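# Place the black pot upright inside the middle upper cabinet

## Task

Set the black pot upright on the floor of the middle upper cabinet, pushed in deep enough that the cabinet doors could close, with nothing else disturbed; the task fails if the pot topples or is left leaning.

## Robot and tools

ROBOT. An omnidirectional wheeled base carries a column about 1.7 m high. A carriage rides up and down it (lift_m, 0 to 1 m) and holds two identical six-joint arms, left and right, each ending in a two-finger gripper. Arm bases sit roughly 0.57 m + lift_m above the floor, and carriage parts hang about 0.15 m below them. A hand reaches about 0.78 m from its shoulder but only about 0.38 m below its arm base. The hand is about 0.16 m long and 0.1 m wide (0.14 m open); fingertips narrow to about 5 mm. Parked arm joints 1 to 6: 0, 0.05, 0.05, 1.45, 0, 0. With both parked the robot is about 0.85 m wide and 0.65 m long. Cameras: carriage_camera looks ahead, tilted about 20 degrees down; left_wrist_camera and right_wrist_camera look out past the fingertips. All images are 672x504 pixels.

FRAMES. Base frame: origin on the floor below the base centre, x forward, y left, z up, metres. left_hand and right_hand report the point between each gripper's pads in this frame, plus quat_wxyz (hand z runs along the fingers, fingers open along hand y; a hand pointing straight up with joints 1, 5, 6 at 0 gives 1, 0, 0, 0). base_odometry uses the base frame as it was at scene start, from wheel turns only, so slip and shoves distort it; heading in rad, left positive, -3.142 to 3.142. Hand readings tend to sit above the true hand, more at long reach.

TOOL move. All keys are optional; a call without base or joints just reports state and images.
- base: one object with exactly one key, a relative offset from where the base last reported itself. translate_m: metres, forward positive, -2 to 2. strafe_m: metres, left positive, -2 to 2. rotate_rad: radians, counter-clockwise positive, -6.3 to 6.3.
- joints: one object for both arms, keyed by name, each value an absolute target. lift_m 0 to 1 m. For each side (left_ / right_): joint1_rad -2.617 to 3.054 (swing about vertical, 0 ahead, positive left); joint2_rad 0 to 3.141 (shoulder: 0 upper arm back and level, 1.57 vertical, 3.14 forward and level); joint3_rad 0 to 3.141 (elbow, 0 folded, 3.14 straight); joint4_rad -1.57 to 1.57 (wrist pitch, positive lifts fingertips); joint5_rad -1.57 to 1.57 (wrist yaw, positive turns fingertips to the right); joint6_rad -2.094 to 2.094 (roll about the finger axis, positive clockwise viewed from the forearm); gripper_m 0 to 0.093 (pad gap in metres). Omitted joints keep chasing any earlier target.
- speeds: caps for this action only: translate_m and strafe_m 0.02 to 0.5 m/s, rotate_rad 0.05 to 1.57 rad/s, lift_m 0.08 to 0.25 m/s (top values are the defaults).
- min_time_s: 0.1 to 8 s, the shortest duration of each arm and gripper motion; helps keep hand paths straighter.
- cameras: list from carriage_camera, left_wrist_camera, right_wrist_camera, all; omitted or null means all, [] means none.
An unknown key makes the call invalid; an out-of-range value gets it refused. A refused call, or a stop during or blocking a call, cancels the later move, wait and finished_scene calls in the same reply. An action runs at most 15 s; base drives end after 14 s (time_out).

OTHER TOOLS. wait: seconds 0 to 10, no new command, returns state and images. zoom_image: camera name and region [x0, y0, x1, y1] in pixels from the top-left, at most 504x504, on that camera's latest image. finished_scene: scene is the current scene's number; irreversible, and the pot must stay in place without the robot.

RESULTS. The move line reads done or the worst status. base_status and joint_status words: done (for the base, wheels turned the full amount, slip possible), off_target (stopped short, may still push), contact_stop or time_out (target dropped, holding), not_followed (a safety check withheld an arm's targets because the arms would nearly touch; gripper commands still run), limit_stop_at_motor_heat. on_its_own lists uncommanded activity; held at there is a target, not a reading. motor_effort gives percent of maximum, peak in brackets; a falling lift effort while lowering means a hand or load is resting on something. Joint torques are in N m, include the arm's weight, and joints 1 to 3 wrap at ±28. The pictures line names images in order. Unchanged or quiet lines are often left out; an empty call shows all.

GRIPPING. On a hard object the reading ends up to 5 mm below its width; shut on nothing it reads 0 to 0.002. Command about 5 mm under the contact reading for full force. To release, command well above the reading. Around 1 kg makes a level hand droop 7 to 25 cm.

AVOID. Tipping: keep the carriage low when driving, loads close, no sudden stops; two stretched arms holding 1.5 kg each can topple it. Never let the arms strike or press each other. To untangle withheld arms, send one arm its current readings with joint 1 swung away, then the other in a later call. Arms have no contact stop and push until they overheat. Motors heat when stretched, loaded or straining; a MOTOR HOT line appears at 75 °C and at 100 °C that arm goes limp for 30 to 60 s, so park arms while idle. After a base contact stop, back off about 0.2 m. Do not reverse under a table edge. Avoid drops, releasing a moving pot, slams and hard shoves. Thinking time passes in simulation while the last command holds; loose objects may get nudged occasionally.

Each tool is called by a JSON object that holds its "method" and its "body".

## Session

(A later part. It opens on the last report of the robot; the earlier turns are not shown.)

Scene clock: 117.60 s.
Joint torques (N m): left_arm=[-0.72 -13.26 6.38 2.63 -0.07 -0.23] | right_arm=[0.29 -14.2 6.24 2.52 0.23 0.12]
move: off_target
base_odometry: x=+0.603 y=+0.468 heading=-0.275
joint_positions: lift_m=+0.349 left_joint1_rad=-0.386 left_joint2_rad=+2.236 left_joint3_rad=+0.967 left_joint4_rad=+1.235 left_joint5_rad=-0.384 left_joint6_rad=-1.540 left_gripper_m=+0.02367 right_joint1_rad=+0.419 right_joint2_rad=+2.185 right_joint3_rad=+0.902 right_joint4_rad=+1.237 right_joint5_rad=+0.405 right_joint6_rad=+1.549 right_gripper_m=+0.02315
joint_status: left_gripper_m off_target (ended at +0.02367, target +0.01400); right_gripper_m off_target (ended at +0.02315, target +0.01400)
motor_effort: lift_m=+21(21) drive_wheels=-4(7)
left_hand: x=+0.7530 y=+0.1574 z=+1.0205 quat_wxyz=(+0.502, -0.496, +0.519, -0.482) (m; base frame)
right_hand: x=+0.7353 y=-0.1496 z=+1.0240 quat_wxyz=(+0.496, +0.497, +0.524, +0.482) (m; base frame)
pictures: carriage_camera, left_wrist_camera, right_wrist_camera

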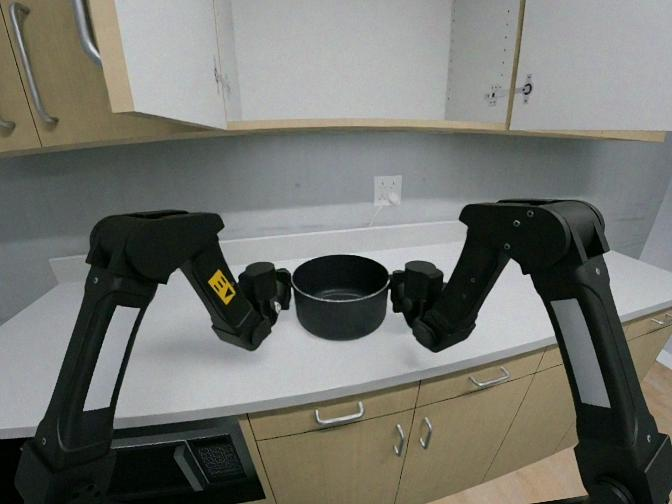

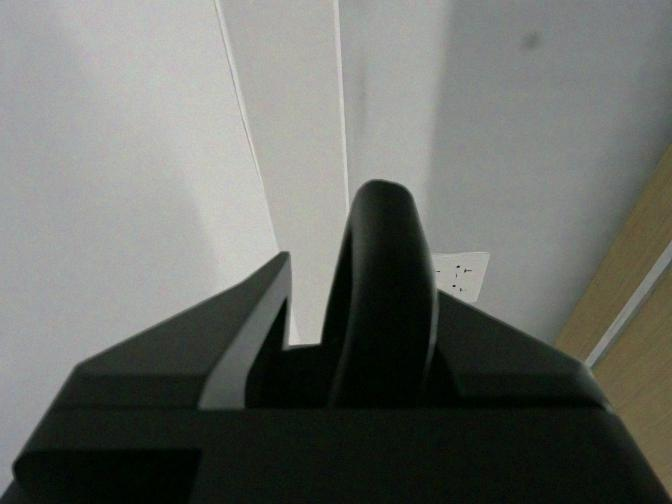

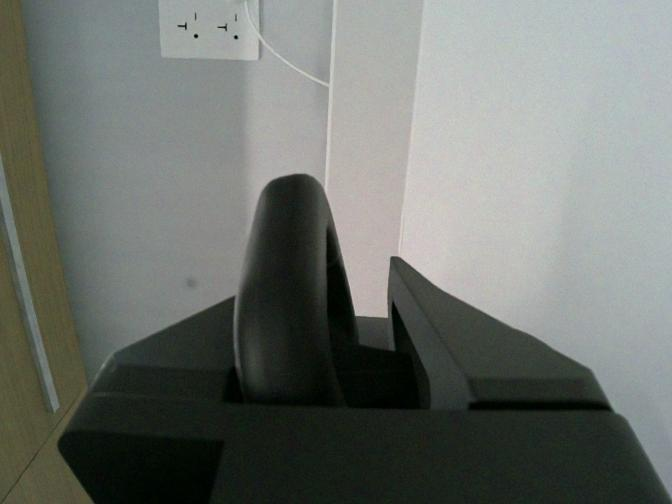

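{"method": "move", "body": {"joints": {"lift_m": 0.42}, "speeds": {"lift_m": 0.08}}}

Scene clock: 119.57 s.
Joint torques (N m): left_arm=[-0.92 -15.65 6.26 3.69 -0.24 -0.07] | right_arm=[0.31 -14.74 6.11 3.68 0.38 0.18]
move: done
base_odometry: x=+0.603 y=+0.468 heading=-0.275
joint_positions: lift_m=+0.420 left_joint1_rad=-0.384 left_joint2_rad=+2.260 left_joint3_rad=+0.967 left_joint4_rad=+1.142 left_joint5_rad=-0.370 left_joint6_rad=-1.553 left_gripper_m=+0.02253 right_joint1_rad=+0.417 right_joint2_rad=+2.190 right_joint3_rad=+0.902 right_joint4_rad=+1.136 right_joint5_rad=+0.397 right_joint6_rad=+1.547 right_gripper_m=+0.02221
joint_status: all done
motor_effort: lift_m=+25(29) drive_wheels=-6(6)
left_hand: x=+0.7507 y=+0.1569 z=+1.0569 quat_wxyz=(+0.478, -0.511, +0.555, -0.449) (m; base frame)
right_hand: x=+0.7333 y=-0.1502 z=+1.0687 quat_wxyz=(+0.479, +0.507, +0.559, +0.448) (m; base frame)
pictures: carriage_camera, left_wrist_camera, right_wrist_camera

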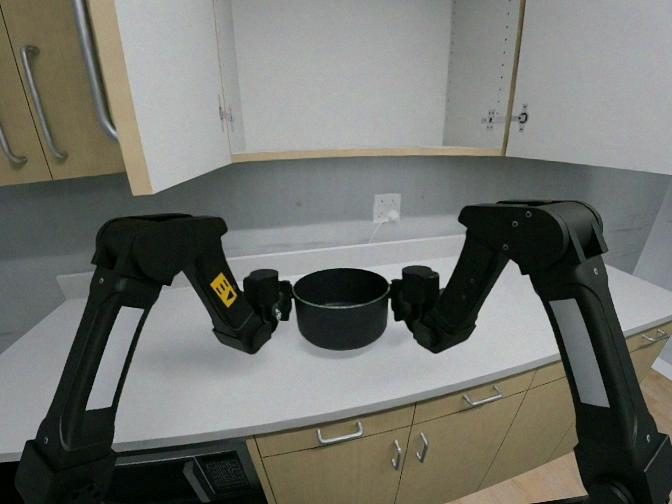

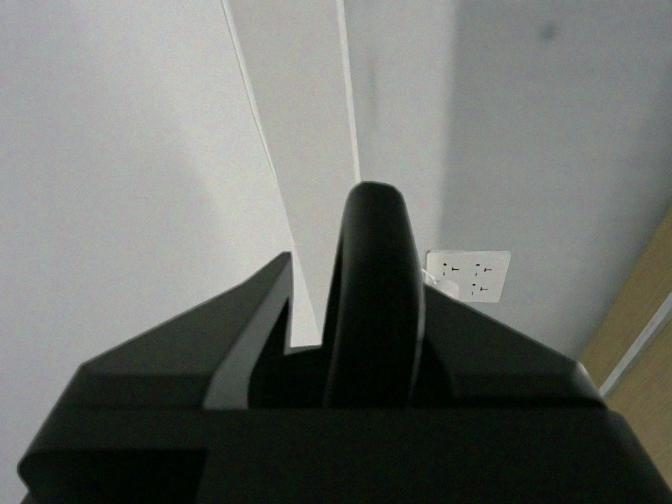

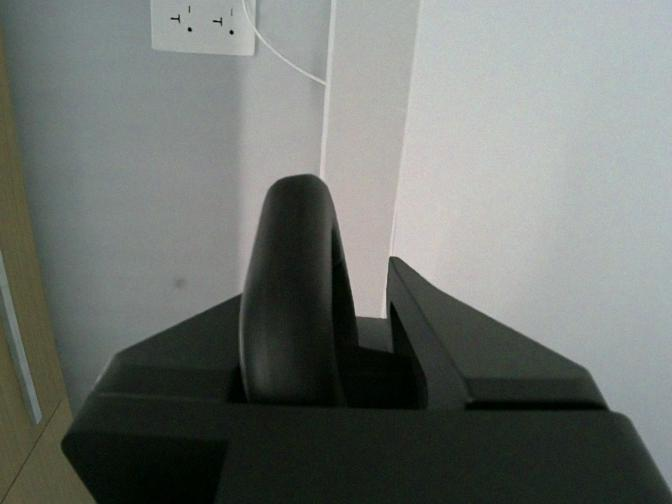

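{"method": "move", "body": {"base": {"translate_m": -0.45}, "speeds": {"translate_m": 0.15}, "joints": {"left_joint4_rad": 1.38, "right_joint4_rad": 1.41}, "min_time_s": 2.5}}

Scene clock: 127.20 s.
Joint torques (N m): left_arm=[-0.96 -15.68 6.3 4.15 -0.18 -0.29] | right_arm=[0.49 -14.61 6.32 4.08 0.33 0.47]
move: off_target
base_odometry: x=+0.170 y=+0.590 heading=-0.275
base_status: done
joint_positions: lift_m=+0.420 left_joint1_rad=-0.384 left_joint2_rad=+2.260 left_joint3_rad=+0.967 left_joint4_rad=+1.217 left_joint5_rad=-0.374 left_joint6_rad=-1.532 left_gripper_m=+0.02246 right_joint1_rad=+0.416 right_joint2_rad=+2.190 right_joint3_rad=+0.899 right_joint4_rad=+1.212 right_joint5_rad=+0.398 right_joint6_rad=+1.519 right_gripper_m=+0.02212
joint_status: left_joint4_rad off_target (ended at +1.217, target +1.380); right_joint4_rad off_target (ended at +1.212, target +1.410)
motor_effort: lift_m=+25(25) drive_wheels=-1(14)
left_hand: x=+0.7526 y=+0.1571 z=+1.0745 quat_wxyz=(+0.496, -0.498, +0.536, -0.468) (m; base frame)
right_hand: x=+0.7347 y=-0.1501 z=+1.0853 quat_wxyz=(+0.497, +0.491, +0.543, +0.465) (m; base frame)
pictures: carriage_camera, left_wrist_camera, right_wrist_camera

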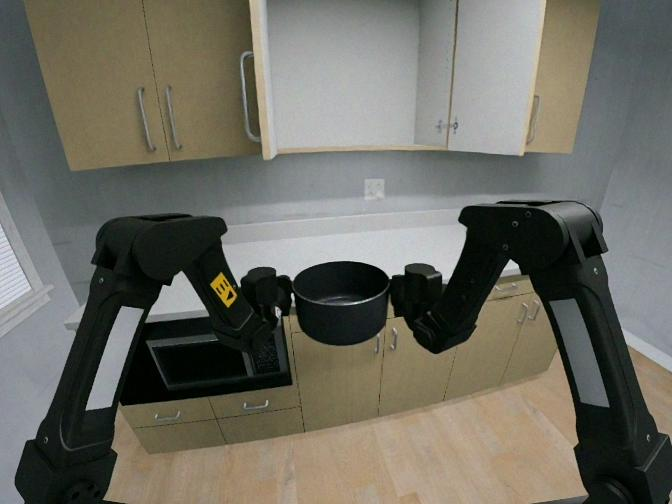

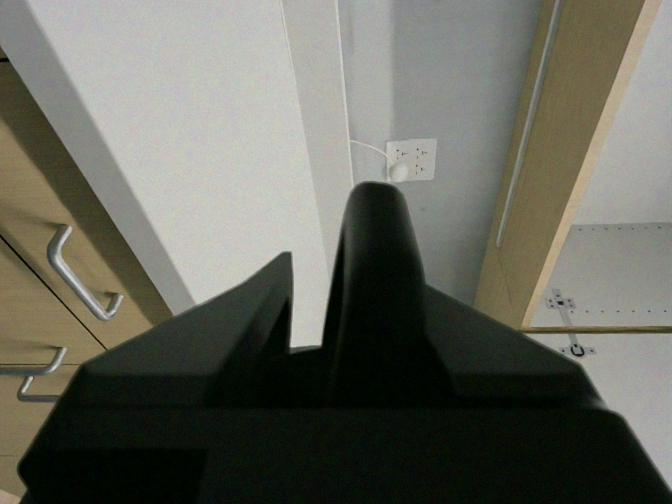

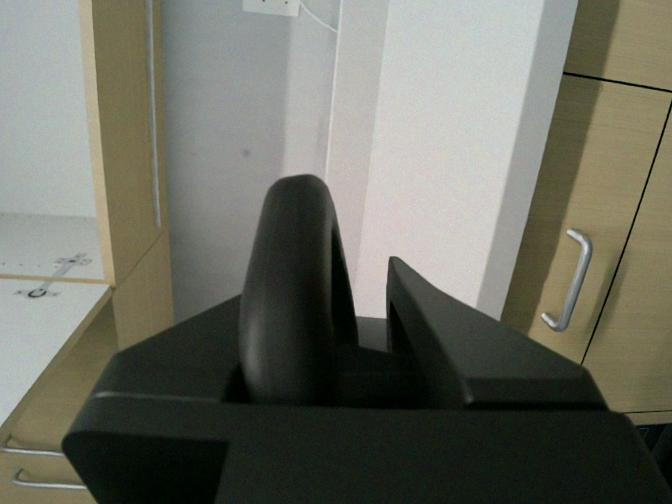

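{"method": "move", "body": {"base": {"rotate_rad": 0.193}, "speeds": {"rotate_rad": 0.2}, "cameras": []}}

{"method": "move", "body": {"base": {"strafe_m": -0.37}, "speeds": {"strafe_m": 0.15}}}

Scene clock: 130.77 s.
move: done
base_status: done
motor_effort: lift_m=+25(25) drive_wheels=-6(10)
pictures: none

Scene clock: 134.20 s.
Joint torques (N m): left_arm=[-1.01 -15.69 6.32 4.11 -0.18 -0.33] | right_arm=[0.66 -14.75 6.31 4.08 0.32 0.5]
move: done
base_odometry: x=+0.140 y=+0.221 heading=-0.082
base_status: done
joint_positions: lift_m=+0.420 left_joint1_rad=-0.384 left_joint2_rad=+2.260 left_joint3_rad=+0.967 left_joint4_rad=+1.221 left_joint5_rad=-0.374 left_joint6_rad=-1.530 left_gripper_m=+0.02245 right_joint1_rad=+0.415 right_joint2_rad=+2.190 right_joint3_rad=+0.899 right_joint4_rad=+1.214 right_joint5_rad=+0.398 right_joint6_rad=+1.518 right_gripper_m=+0.02211
motor_effort: lift_m=+25(25) drive_wheels=+3(14)
left_hand: x=+0.7526 y=+0.1571 z=+1.0753 quat_wxyz=(+0.497, -0.496, +0.536, -0.469) (m; base frame)
right_hand: x=+0.7348 y=-0.1505 z=+1.0858 quat_wxyz=(+0.498, +0.491, +0.542, +0.466) (m; base frame)
pictures: carriage_camera, left_wrist_camera, right_wrist_camera

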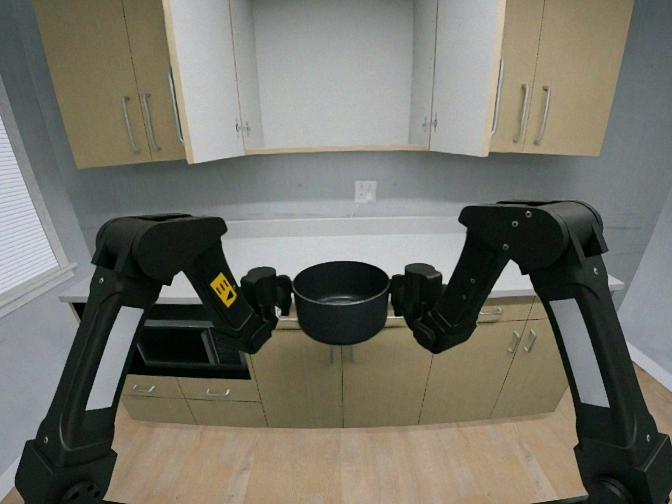

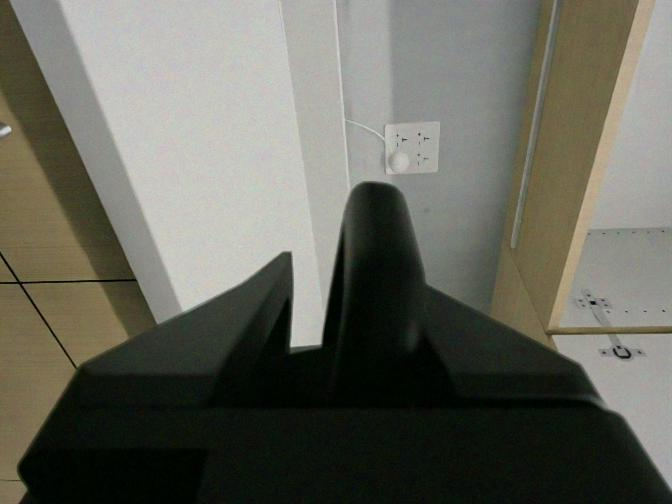

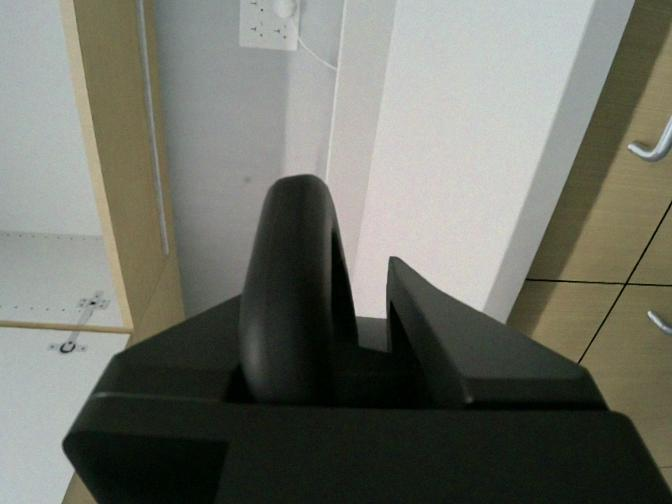

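{"method": "move", "body": {"joints": {"lift_m": 0.92}, "speeds": {"lift_m": 0.15}}}

Scene clock: 139.07 s.
Joint torques (N m): left_arm=[-0.91 -17.02 6.22 3.95 -0.21 -0.37] | right_arm=[0.54 -15.91 6.42 3.91 0.32 0.54]
move: done
base_odometry: x=+0.140 y=+0.221 heading=-0.082
joint_positions: lift_m=+0.920 left_joint1_rad=-0.384 left_joint2_rad=+2.272 left_joint3_rad=+0.967 left_joint4_rad=+1.236 left_joint5_rad=-0.372 left_joint6_rad=-1.526 left_gripper_m=+0.02239 right_joint1_rad=+0.415 right_joint2_rad=+2.201 right_joint3_rad=+0.897 right_joint4_rad=+1.230 right_joint5_rad=+0.397 right_joint6_rad=+1.514 right_gripper_m=+0.02208
joint_status: all done
motor_effort: lift_m=+24(29) drive_wheels=-7(8)
left_hand: x=+0.7525 y=+0.1568 z=+1.5722 quat_wxyz=(+0.498, -0.495, +0.536, -0.469) (m; base frame)
right_hand: x=+0.7343 y=-0.1507 z=+1.5826 quat_wxyz=(+0.499, +0.490, +0.543, +0.466) (m; base frame)
pictures: carriage_camera, left_wrist_camera, right_wrist_camera

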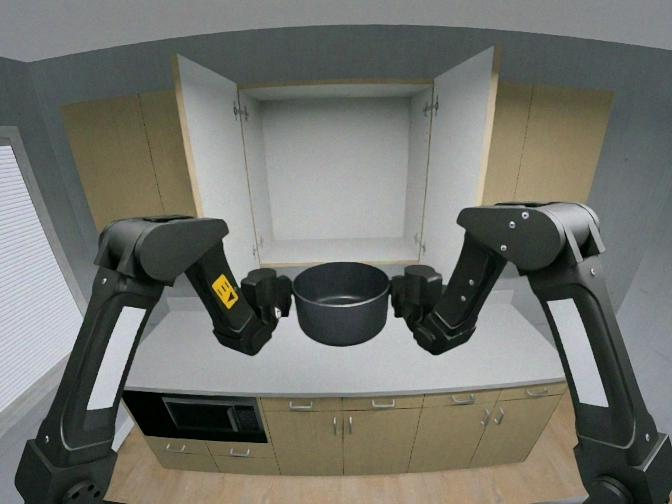

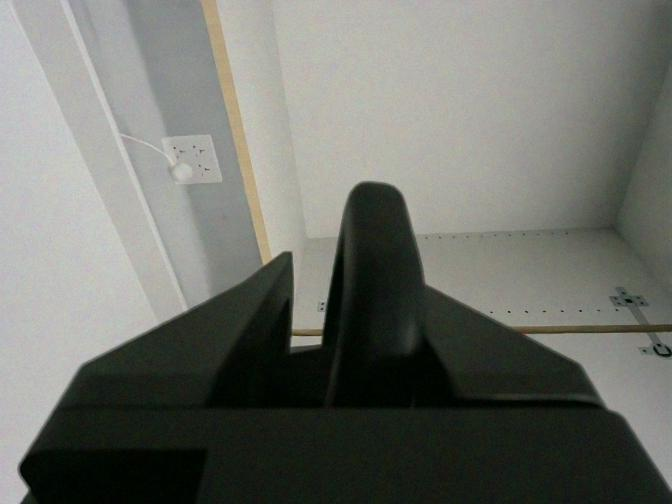

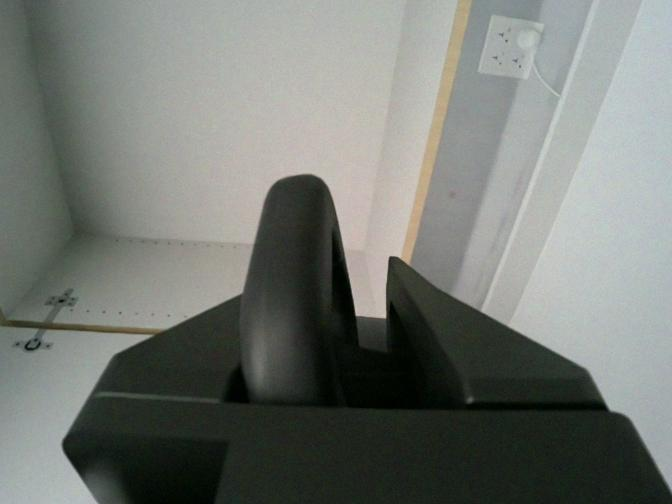

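{"method": "move", "body": {"joints": {"left_joint1_rad": -0.309, "left_joint2_rad": 2.4156, "left_joint3_rad": 1.442, "left_joint4_rad": 1.16, "left_joint5_rad": -0.297, "right_joint1_rad": 0.331, "right_joint2_rad": 2.371, "right_joint3_rad": 1.365, "right_joint4_rad": 1.234, "right_joint5_rad": 0.313}, "min_time_s": 4}}

Scene clock: 145.63 s.
Joint torques (N m): left_arm=[0.14 -19.12 10.78 3.99 0.02 -0.67] | right_arm=[-0.29 -17.44 10.58 3.88 0.04 0.51]
move: off_target
base_odometry: x=+0.140 y=+0.221 heading=-0.082
joint_positions: lift_m=+0.920 left_joint1_rad=-0.311 left_joint2_rad=+2.455 left_joint3_rad=+1.382 left_joint4_rad=+1.014 left_joint5_rad=-0.299 left_joint6_rad=-1.501 left_gripper_m=+0.02236 right_joint1_rad=+0.334 right_joint2_rad=+2.408 right_joint3_rad=+1.293 right_joint4_rad=+1.059 right_joint5_rad=+0.310 right_joint6_rad=+1.515 right_gripper_m=+0.02182
joint_status: left_joint3_rad off_target (ended at +1.382, target +1.442); left_joint4_rad off_target (ended at +1.014, target +1.160); right_joint3_rad off_target (ended at +1.293, target +1.365); right_joint4_rad off_target (ended at +1.059, target +1.234); the others done
motor_effort: lift_m=+24(25) drive_wheels=+3(8)
left_hand: x=+0.8395 y=+0.1583 z=+1.5741 quat_wxyz=(+0.504, -0.488, +0.539, -0.467) (m; base frame)
right_hand: x=+0.8211 y=-0.1514 z=+1.5775 quat_wxyz=(+0.498, +0.488, +0.537, +0.474) (m; base frame)
pictures: carriage_camera, left_wrist_camera, right_wrist_camera

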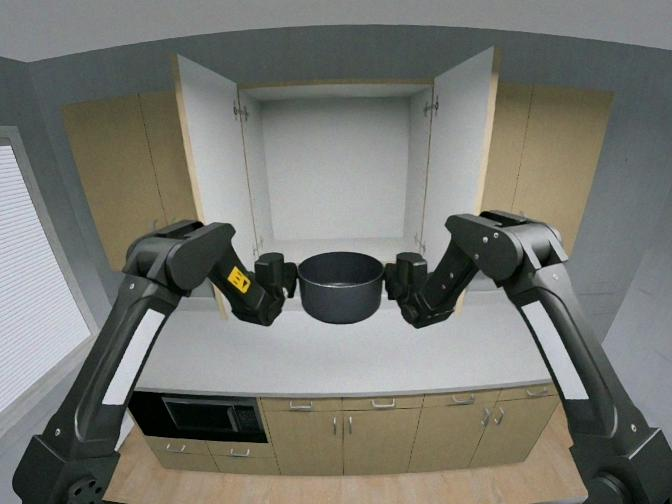

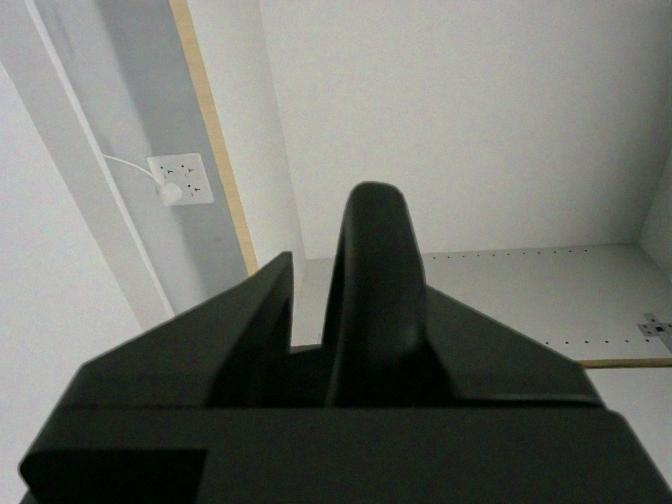

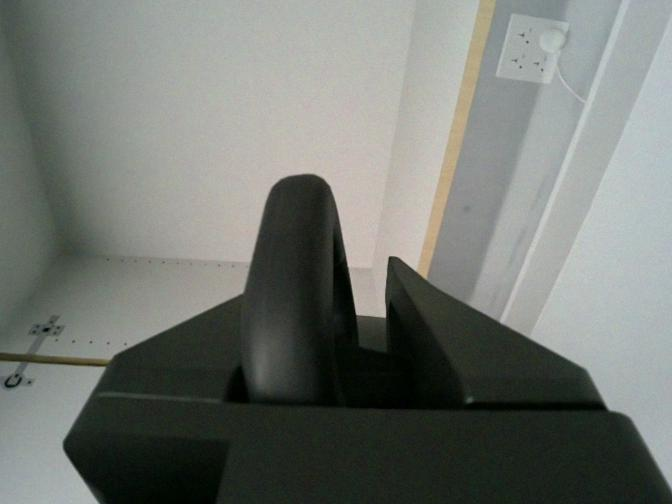

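{"method": "zoom_image", "body": {"camera": "carriage_camera", "region": [170, 200, 510, 300]}}

{"method": "move", "body": {"base": {"translate_m": 0.3}, "speeds": {"translate_m": 0.12}}}

Scaled by 1.482 from the camera's 672x504 image, which has a finer 960x720 frame.

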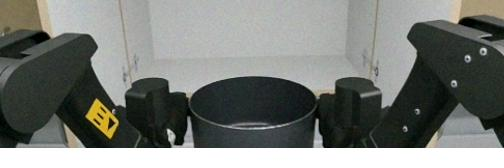

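Scene clock: 150.87 s.
Joint torques (N m): left_arm=[0.1 -19.28 10.51 4.03 0.04 -0.65] | right_arm=[-0.34 -17.59 10.24 3.91 0.07 0.52]
move: done
base_odometry: x=+0.439 y=+0.196 heading=-0.082
base_status: done
joint_positions: lift_m=+0.920 left_joint1_rad=-0.310 left_joint2_rad=+2.457 left_joint3_rad=+1.384 left_joint4_rad=+1.011 left_joint5_rad=-0.298 left_joint6_rad=-1.501 left_gripper_m=+0.02236 right_joint1_rad=+0.333 right_joint2_rad=+2.409 right_joint3_rad=+1.296 right_joint4_rad=+1.056 right_joint5_rad=+0.308 right_joint6_rad=+1.514 right_gripper_m=+0.02176
motor_effort: lift_m=+25(25) drive_wheels=+2(10)
left_hand: x=+0.8401 y=+0.1584 z=+1.5733 quat_wxyz=(+0.503, -0.488, +0.540, -0.466) (m; base frame)
right_hand: x=+0.8217 y=-0.1514 z=+1.5770 quat_wxyz=(+0.498, +0.488, +0.538, +0.474) (m; base frame)
pictures: carriage_camera, left_wrist_camera, right_wrist_camera

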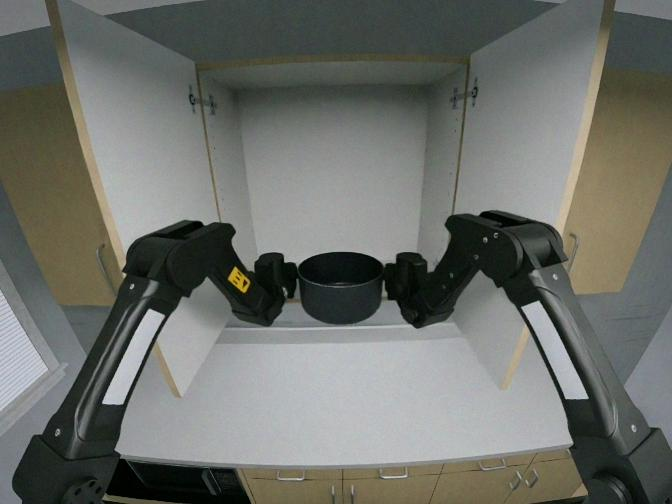

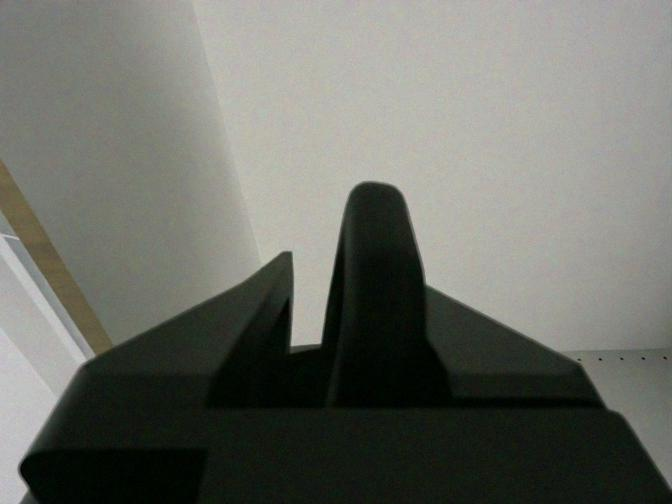

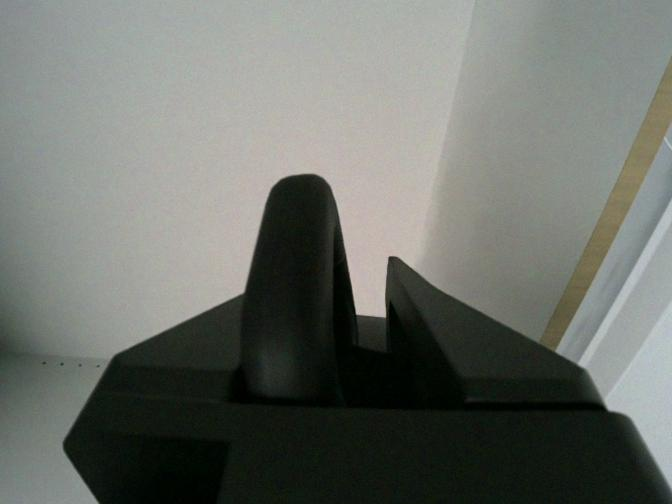

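{"method": "move", "body": {"base": {"translate_m": 0.2}, "speeds": {"translate_m": 0.1}}}

Scene clock: 154.57 s.
Joint torques (N m): left_arm=[0.09 -19.23 10.54 4.08 0.01 -0.66] | right_arm=[-0.27 -17.7 10.28 3.95 0.08 0.54]
move: done
base_odometry: x=+0.638 y=+0.180 heading=-0.083
base_status: done
joint_positions: lift_m=+0.920 left_joint1_rad=-0.310 left_joint2_rad=+2.457 left_joint3_rad=+1.384 left_joint4_rad=+1.007 left_joint5_rad=-0.297 left_joint6_rad=-1.500 left_gripper_m=+0.02233 right_joint1_rad=+0.333 right_joint2_rad=+2.411 right_joint3_rad=+1.296 right_joint4_rad=+1.053 right_joint5_rad=+0.307 right_joint6_rad=+1.513 right_gripper_m=+0.02167
motor_effort: lift_m=+24(25) drive_wheels=+2(11)
left_hand: x=+0.8400 y=+0.1584 z=+1.5719 quat_wxyz=(+0.502, -0.488, +0.541, -0.465) (m; base frame)
right_hand: x=+0.8216 y=-0.1512 z=+1.5753 quat_wxyz=(+0.497, +0.488, +0.540, +0.473) (m; base frame)
pictures: carriage_camera, left_wrist_camera, right_wrist_camera

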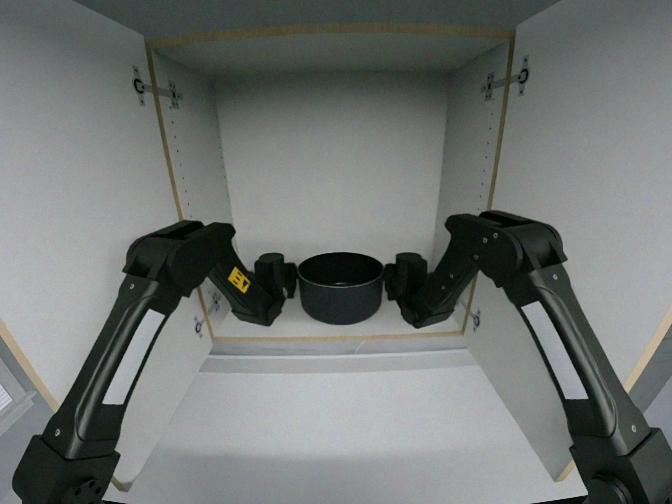

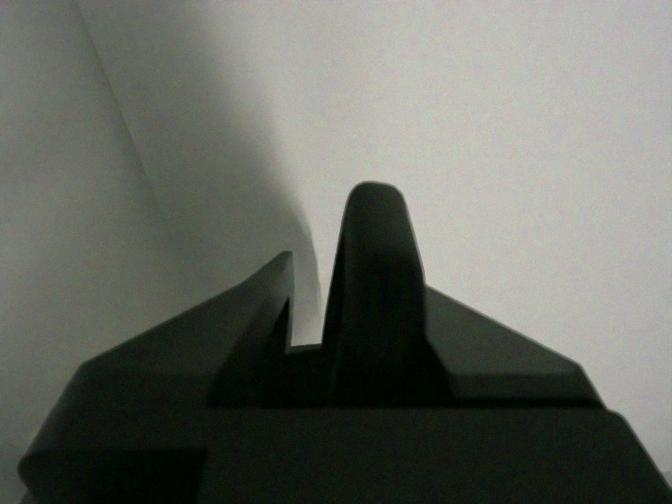

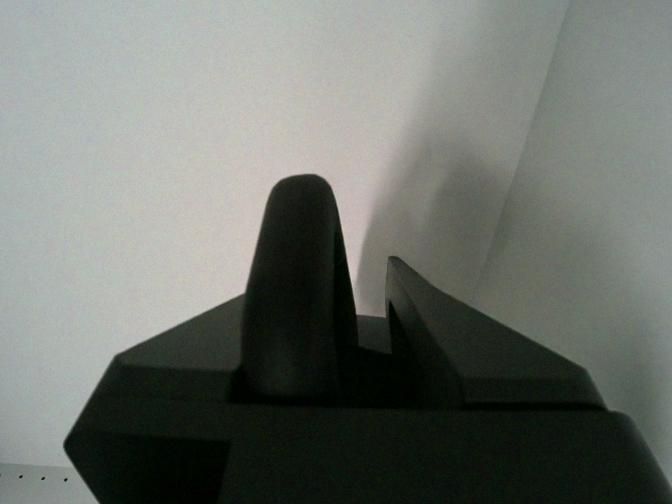

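{"method": "zoom_image", "body": {"camera": "carriage_camera", "region": [0, 300, 240, 504]}}

{"method": "zoom_image", "body": {"camera": "carriage_camera", "region": [432, 300, 672, 504]}}

{"method": "zoom_image", "body": {"camera": "carriage_camera", "region": [200, 220, 480, 370]}}

Scaled by 2.100 from the camera's 672x504 image, which has a finer 960x720 frame.

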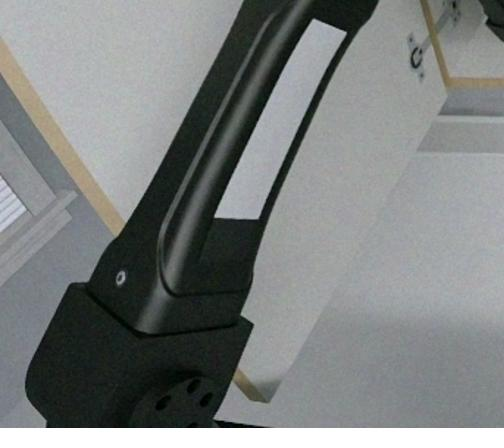

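Scaled by 2.100 from the camera's 672x504 image, which has a finer 960x720 frame.

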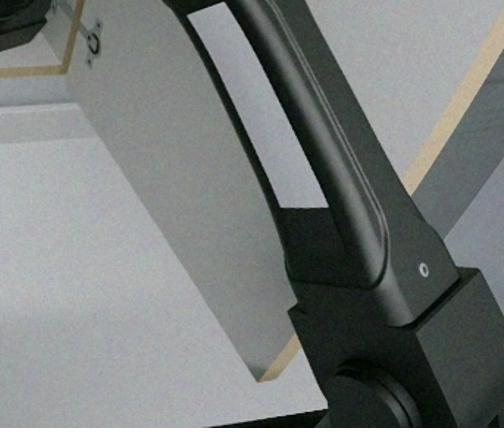

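Scaled by 1.800 from the camera's 672x504 image, which has a finer 960x720 frame.

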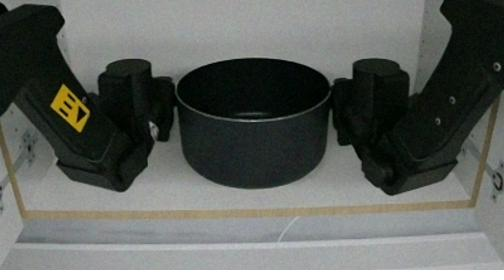

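{"method": "move", "body": {"joints": {"left_joint1_rad": -0.2872, "left_joint2_rad": 2.5016, "left_joint3_rad": 1.646, "left_joint4_rad": 1.08, "left_joint5_rad": -0.2752, "right_joint1_rad": 0.3068, "right_joint2_rad": 2.4512, "right_joint3_rad": 1.558, "right_joint4_rad": 1.155, "right_joint5_rad": 0.2888}, "min_time_s": 2.5, "base": {"translate_m": 0.04}, "speeds": {"translate_m": 0.05}}}

{"method": "zoom_image", "body": {"camera": "carriage_camera", "region": [200, 220, 480, 370]}}

Scene clock: 160.53 s.
Joint torques (N m): left_arm=[0.01 -20.42 11.55 4.05 0.03 -0.73] | right_arm=[-0.34 -18.77 11.21 3.89 0.05 0.67]
move: off_target
base_odometry: x=+0.678 y=+0.176 heading=-0.084
base_status: done
joint_positions: lift_m=+0.920 left_joint1_rad=-0.288 left_joint2_rad=+2.544 left_joint3_rad=+1.582 left_joint4_rad=+0.929 left_joint5_rad=-0.277 left_joint6_rad=-1.493 left_gripper_m=+0.02232 right_joint1_rad=+0.309 right_joint2_rad=+2.491 right_joint3_rad=+1.482 right_joint4_rad=+0.979 right_joint5_rad=+0.284 right_joint6_rad=+1.502 right_gripper_m=+0.02165
joint_status: left_joint3_rad off_target (ended at +1.582, target +1.646); left_joint4_rad off_target (ended at +0.929, target +1.080); right_joint3_rad off_target (ended at +1.482, target +1.558); right_joint4_rad off_target (ended at +0.979, target +1.155); the others done
motor_effort: lift_m=+24(25) drive_wheels=+1(9)
left_hand: x=+0.8755 y=+0.1591 z=+1.5818 quat_wxyz=(+0.510, -0.482, +0.532, -0.473) (m; base frame)
right_hand: x=+0.8568 y=-0.1516 z=+1.5846 quat_wxyz=(+0.505, +0.481, +0.532, +0.480) (m; base frame)
pictures: carriage_camera, left_wrist_camera, right_wrist_camera

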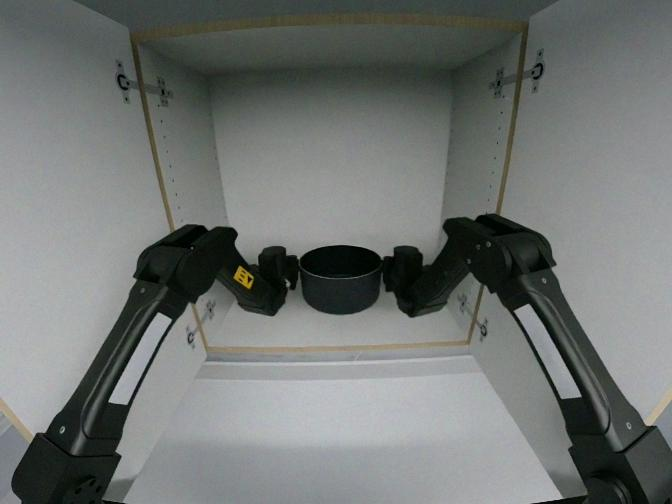

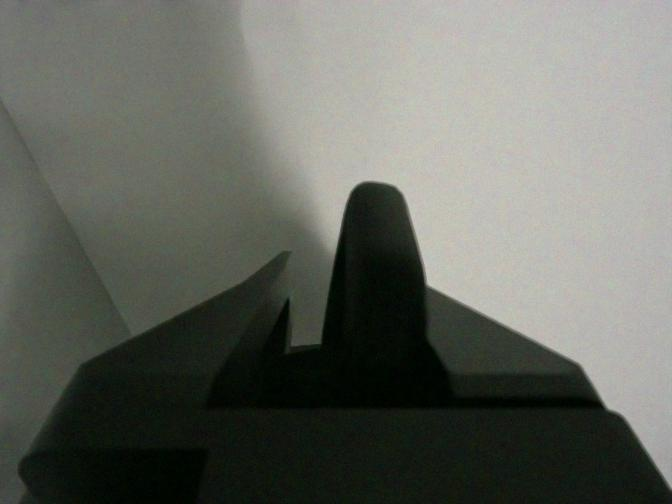

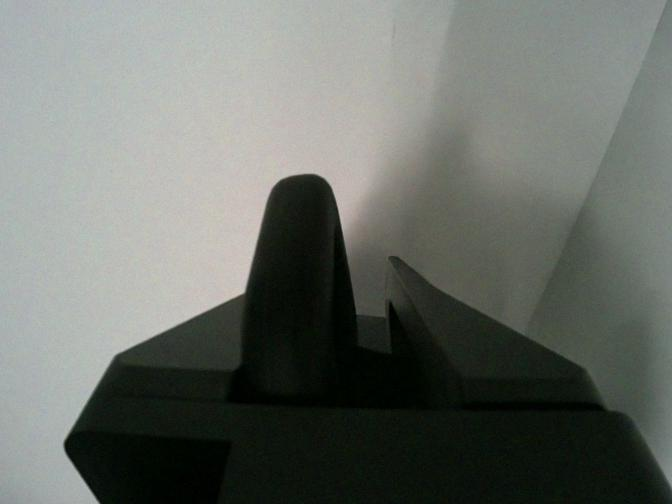

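Scaled by 1.800 from the camera's 672x504 image, which has a finer 960x720 frame.

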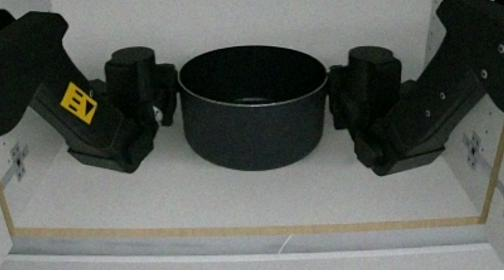

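{"method": "move", "body": {"joints": {"lift_m": 0.885}, "speeds": {"lift_m": 0.08}}}

{"method": "zoom_image", "body": {"camera": "carriage_camera", "region": [200, 220, 480, 370]}}

Scene clock: 162.53 s.
Joint torques (N m): left_arm=[-0.08 -21.59 10.76 4.19 0.01 -0.74] | right_arm=[-0.23 -19.73 10.73 3.97 0.08 0.69]
move: done
base_odometry: x=+0.678 y=+0.176 heading=-0.084
joint_positions: lift_m=+0.885 left_joint1_rad=-0.287 left_joint2_rad=+2.554 left_joint3_rad=+1.590 left_joint4_rad=+0.918 left_joint5_rad=-0.274 left_joint6_rad=-1.493 left_gripper_m=+0.02229 right_joint1_rad=+0.308 right_joint2_rad=+2.501 right_joint3_rad=+1.489 right_joint4_rad=+0.970 right_joint5_rad=+0.283 right_joint6_rad=+1.501 right_gripper_m=+0.02159
joint_status: all done
motor_effort: lift_m=+22(23) drive_wheels=+2(6)
left_hand: x=+0.8765 y=+0.1590 z=+1.5408 quat_wxyz=(+0.507, -0.484, +0.536, -0.469) (m; base frame)
right_hand: x=+0.8578 y=-0.1516 z=+1.5445 quat_wxyz=(+0.503, +0.482, +0.537, +0.476) (m; base frame)
pictures: carriage_camera, left_wrist_camera, right_wrist_camera

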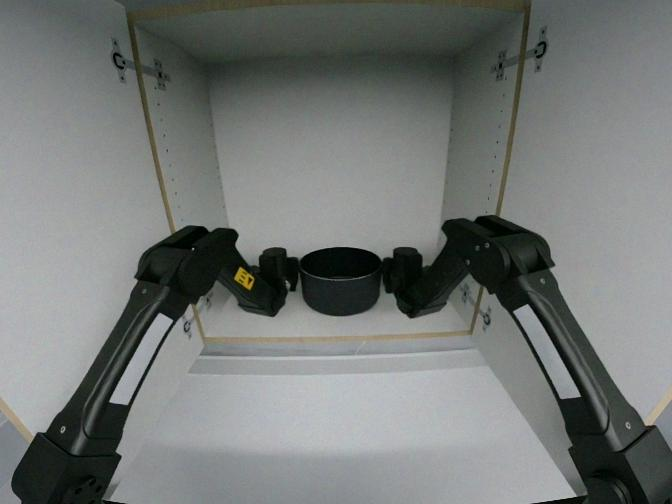

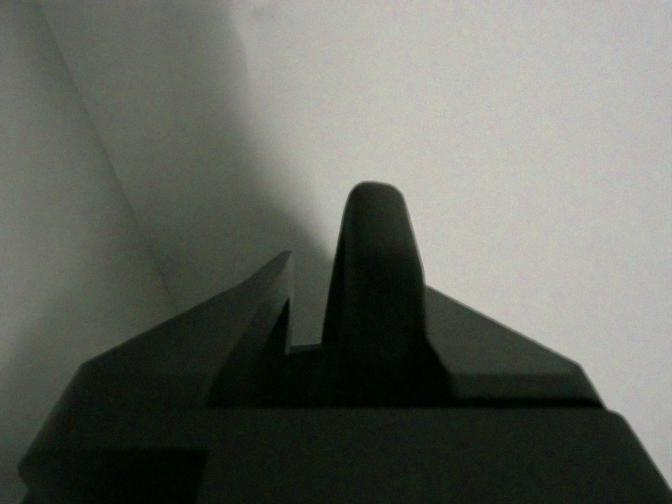

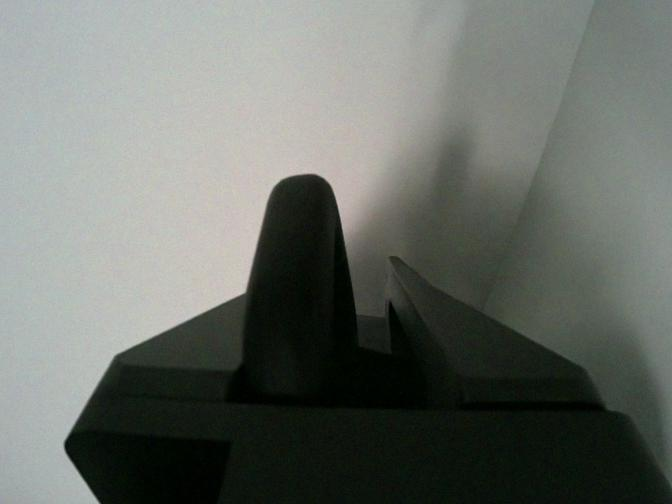

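Scaled by 1.800 from the camera's 672x504 image, which has a finer 960x720 frame.

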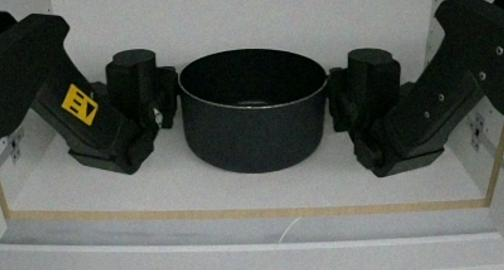

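{"method": "move", "body": {"joints": {"lift_m": 0.87}, "speeds": {"lift_m": 0.08}, "cameras": []}}

{"method": "move", "body": {"joints": {"lift_m": 0.862}, "speeds": {"lift_m": 0.08}, "cameras": ["carriage_camera"]}}

{"method": "zoom_image", "body": {"camera": "carriage_camera", "region": [200, 220, 480, 370]}}

Scene clock: 164.00 s.
move: done
joint_status: all done
motor_effort: lift_m=+23(23) drive_wheels=+2(6)
pictures: none

Scene clock: 164.50 s.
Joint torques (N m): left_arm=[-0.08 -22.38 10.29 4.17 0.01 -0.73] | right_arm=[-0.13 -20.63 10.26 4 0.09 0.68]
move: done
base_odometry: x=+0.678 y=+0.176 heading=-0.084
joint_positions: lift_m=+0.862 left_joint1_rad=-0.287 left_joint2_rad=+2.562 left_joint3_rad=+1.595 left_joint4_rad=+0.919 left_joint5_rad=-0.273 left_joint6_rad=-1.494 left_gripper_m=+0.02224 right_joint1_rad=+0.308 right_joint2_rad=+2.508 right_joint3_rad=+1.494 right_joint4_rad=+0.969 right_joint5_rad=+0.282 right_joint6_rad=+1.501 right_gripper_m=+0.02156
joint_status: all done
motor_effort: lift_m=+22(23) drive_wheels=-6(7)
left_hand: x=+0.8772 y=+0.1588 z=+1.5152 quat_wxyz=(+0.507, -0.484, +0.537, -0.469) (m; base frame)
right_hand: x=+0.8585 y=-0.1516 z=+1.5188 quat_wxyz=(+0.503, +0.483, +0.537, +0.475) (m; base frame)
pictures: carriage_camera

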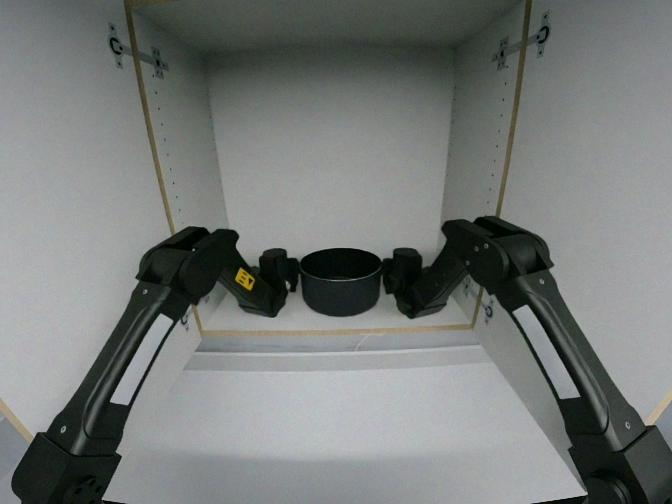

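Scaled by 1.800 from the camera's 672x504 image, which has a finer 960x720 frame.

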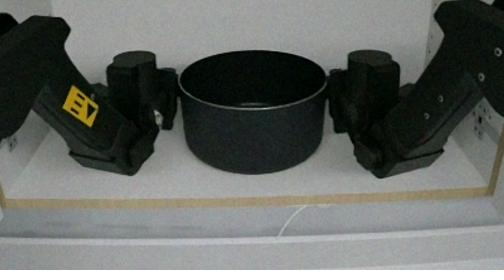

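{"method": "move", "body": {"joints": {"lift_m": 0.854}, "speeds": {"lift_m": 0.08}, "cameras": []}}

{"method": "move", "body": {"joints": {"lift_m": 0.847}, "speeds": {"lift_m": 0.08}, "cameras": ["carriage_camera"]}}

{"method": "zoom_image", "body": {"camera": "carriage_camera", "region": [200, 220, 480, 370]}}

Scene clock: 165.70 s.
move: done
joint_status: all done
motor_effort: lift_m=+22(23) drive_wheels=+2(7)
pictures: none

Scene clock: 166.20 s.
Joint torques (N m): left_arm=[-0.17 -22.42 10.17 3.75 0.03 -0.8] | right_arm=[-0.23 -20.42 10.22 3.55 0.1 0.84]
move: done
base_odometry: x=+0.678 y=+0.176 heading=-0.084
joint_positions: lift_m=+0.847 left_joint1_rad=-0.287 left_joint2_rad=+2.562 left_joint3_rad=+1.597 left_joint4_rad=+0.956 left_joint5_rad=-0.273 left_joint6_rad=-1.489 left_gripper_m=+0.02223 right_joint1_rad=+0.307 right_joint2_rad=+2.508 right_joint3_rad=+1.494 right_joint4_rad=+1.006 right_joint5_rad=+0.282 right_joint6_rad=+1.488 right_gripper_m=+0.02154
joint_status: all done
motor_effort: lift_m=+22(22) drive_wheels=+1(7)
left_hand: x=+0.8776 y=+0.1586 z=+1.5098 quat_wxyz=(+0.515, -0.477, +0.526, -0.480) (m; base frame)
right_hand: x=+0.8589 y=-0.1518 z=+1.5129 quat_wxyz=(+0.513, +0.473, +0.529, +0.483) (m; base frame)
pictures: carriage_camera

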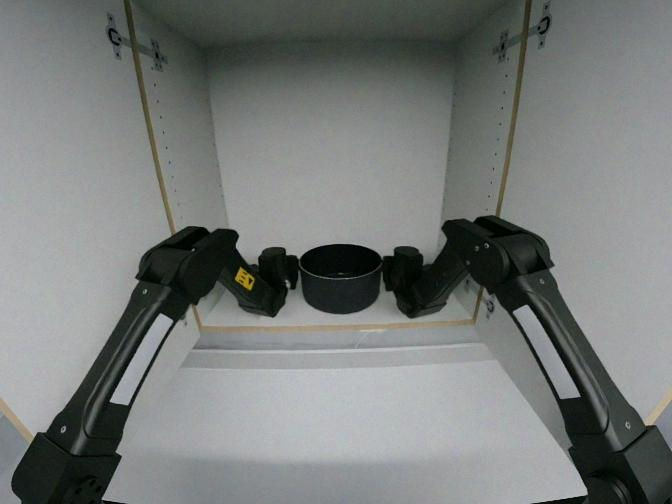

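Scaled by 1.800 from the camera's 672x504 image, which has a finer 960x720 frame.

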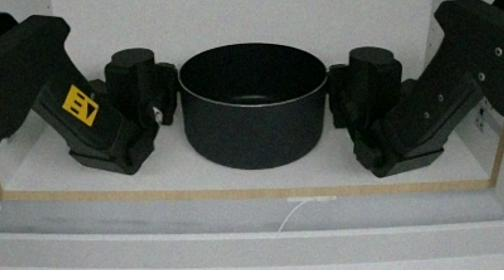

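{"method": "move", "body": {"joints": {"lift_m": 0.838}, "speeds": {"lift_m": 0.08}, "cameras": ["carriage_camera"]}}

{"method": "zoom_image", "body": {"camera": "carriage_camera", "region": [200, 220, 480, 370]}}

Scene clock: 167.27 s.
Joint torques (N m): left_arm=[-0.31 -22.45 9.26 3.53 0.02 -0.92] | right_arm=[-0.06 -20.37 9.39 3.45 0.13 1.03]
move: done
base_odometry: x=+0.678 y=+0.176 heading=-0.084
joint_positions: lift_m=+0.838 left_joint1_rad=-0.284 left_joint2_rad=+2.562 left_joint3_rad=+1.606 left_joint4_rad=+0.975 left_joint5_rad=-0.273 left_joint6_rad=-1.478 left_gripper_m=+0.02208 right_joint1_rad=+0.306 right_joint2_rad=+2.506 right_joint3_rad=+1.506 right_joint4_rad=+1.016 right_joint5_rad=+0.278 right_joint6_rad=+1.471 right_gripper_m=+0.02145
joint_status: all done
motor_effort: lift_m=+21(21) drive_wheels=+2(6)
left_hand: x=+0.8795 y=+0.1597 z=+1.5095 quat_wxyz=(+0.523, -0.470, +0.519, -0.485) (m; base frame)
right_hand: x=+0.8610 y=-0.1513 z=+1.5126 quat_wxyz=(+0.521, +0.465, +0.526, +0.486) (m; base frame)
pictures: carriage_camera

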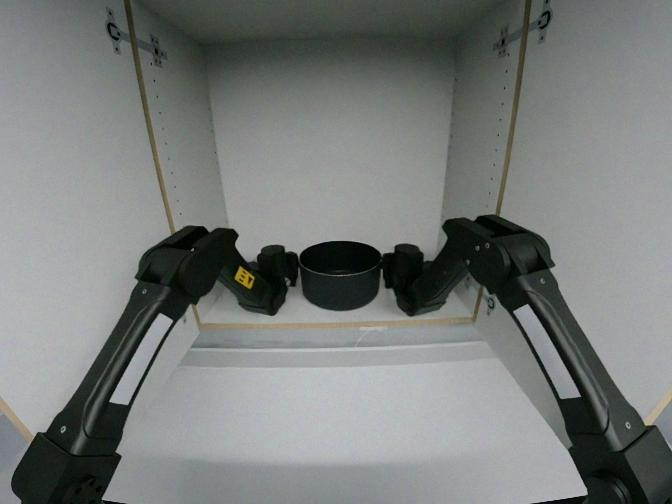

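Scaled by 1.800 from the camera's 672x504 image, which has a finer 960x720 frame.

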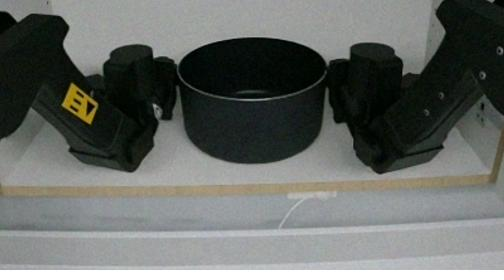

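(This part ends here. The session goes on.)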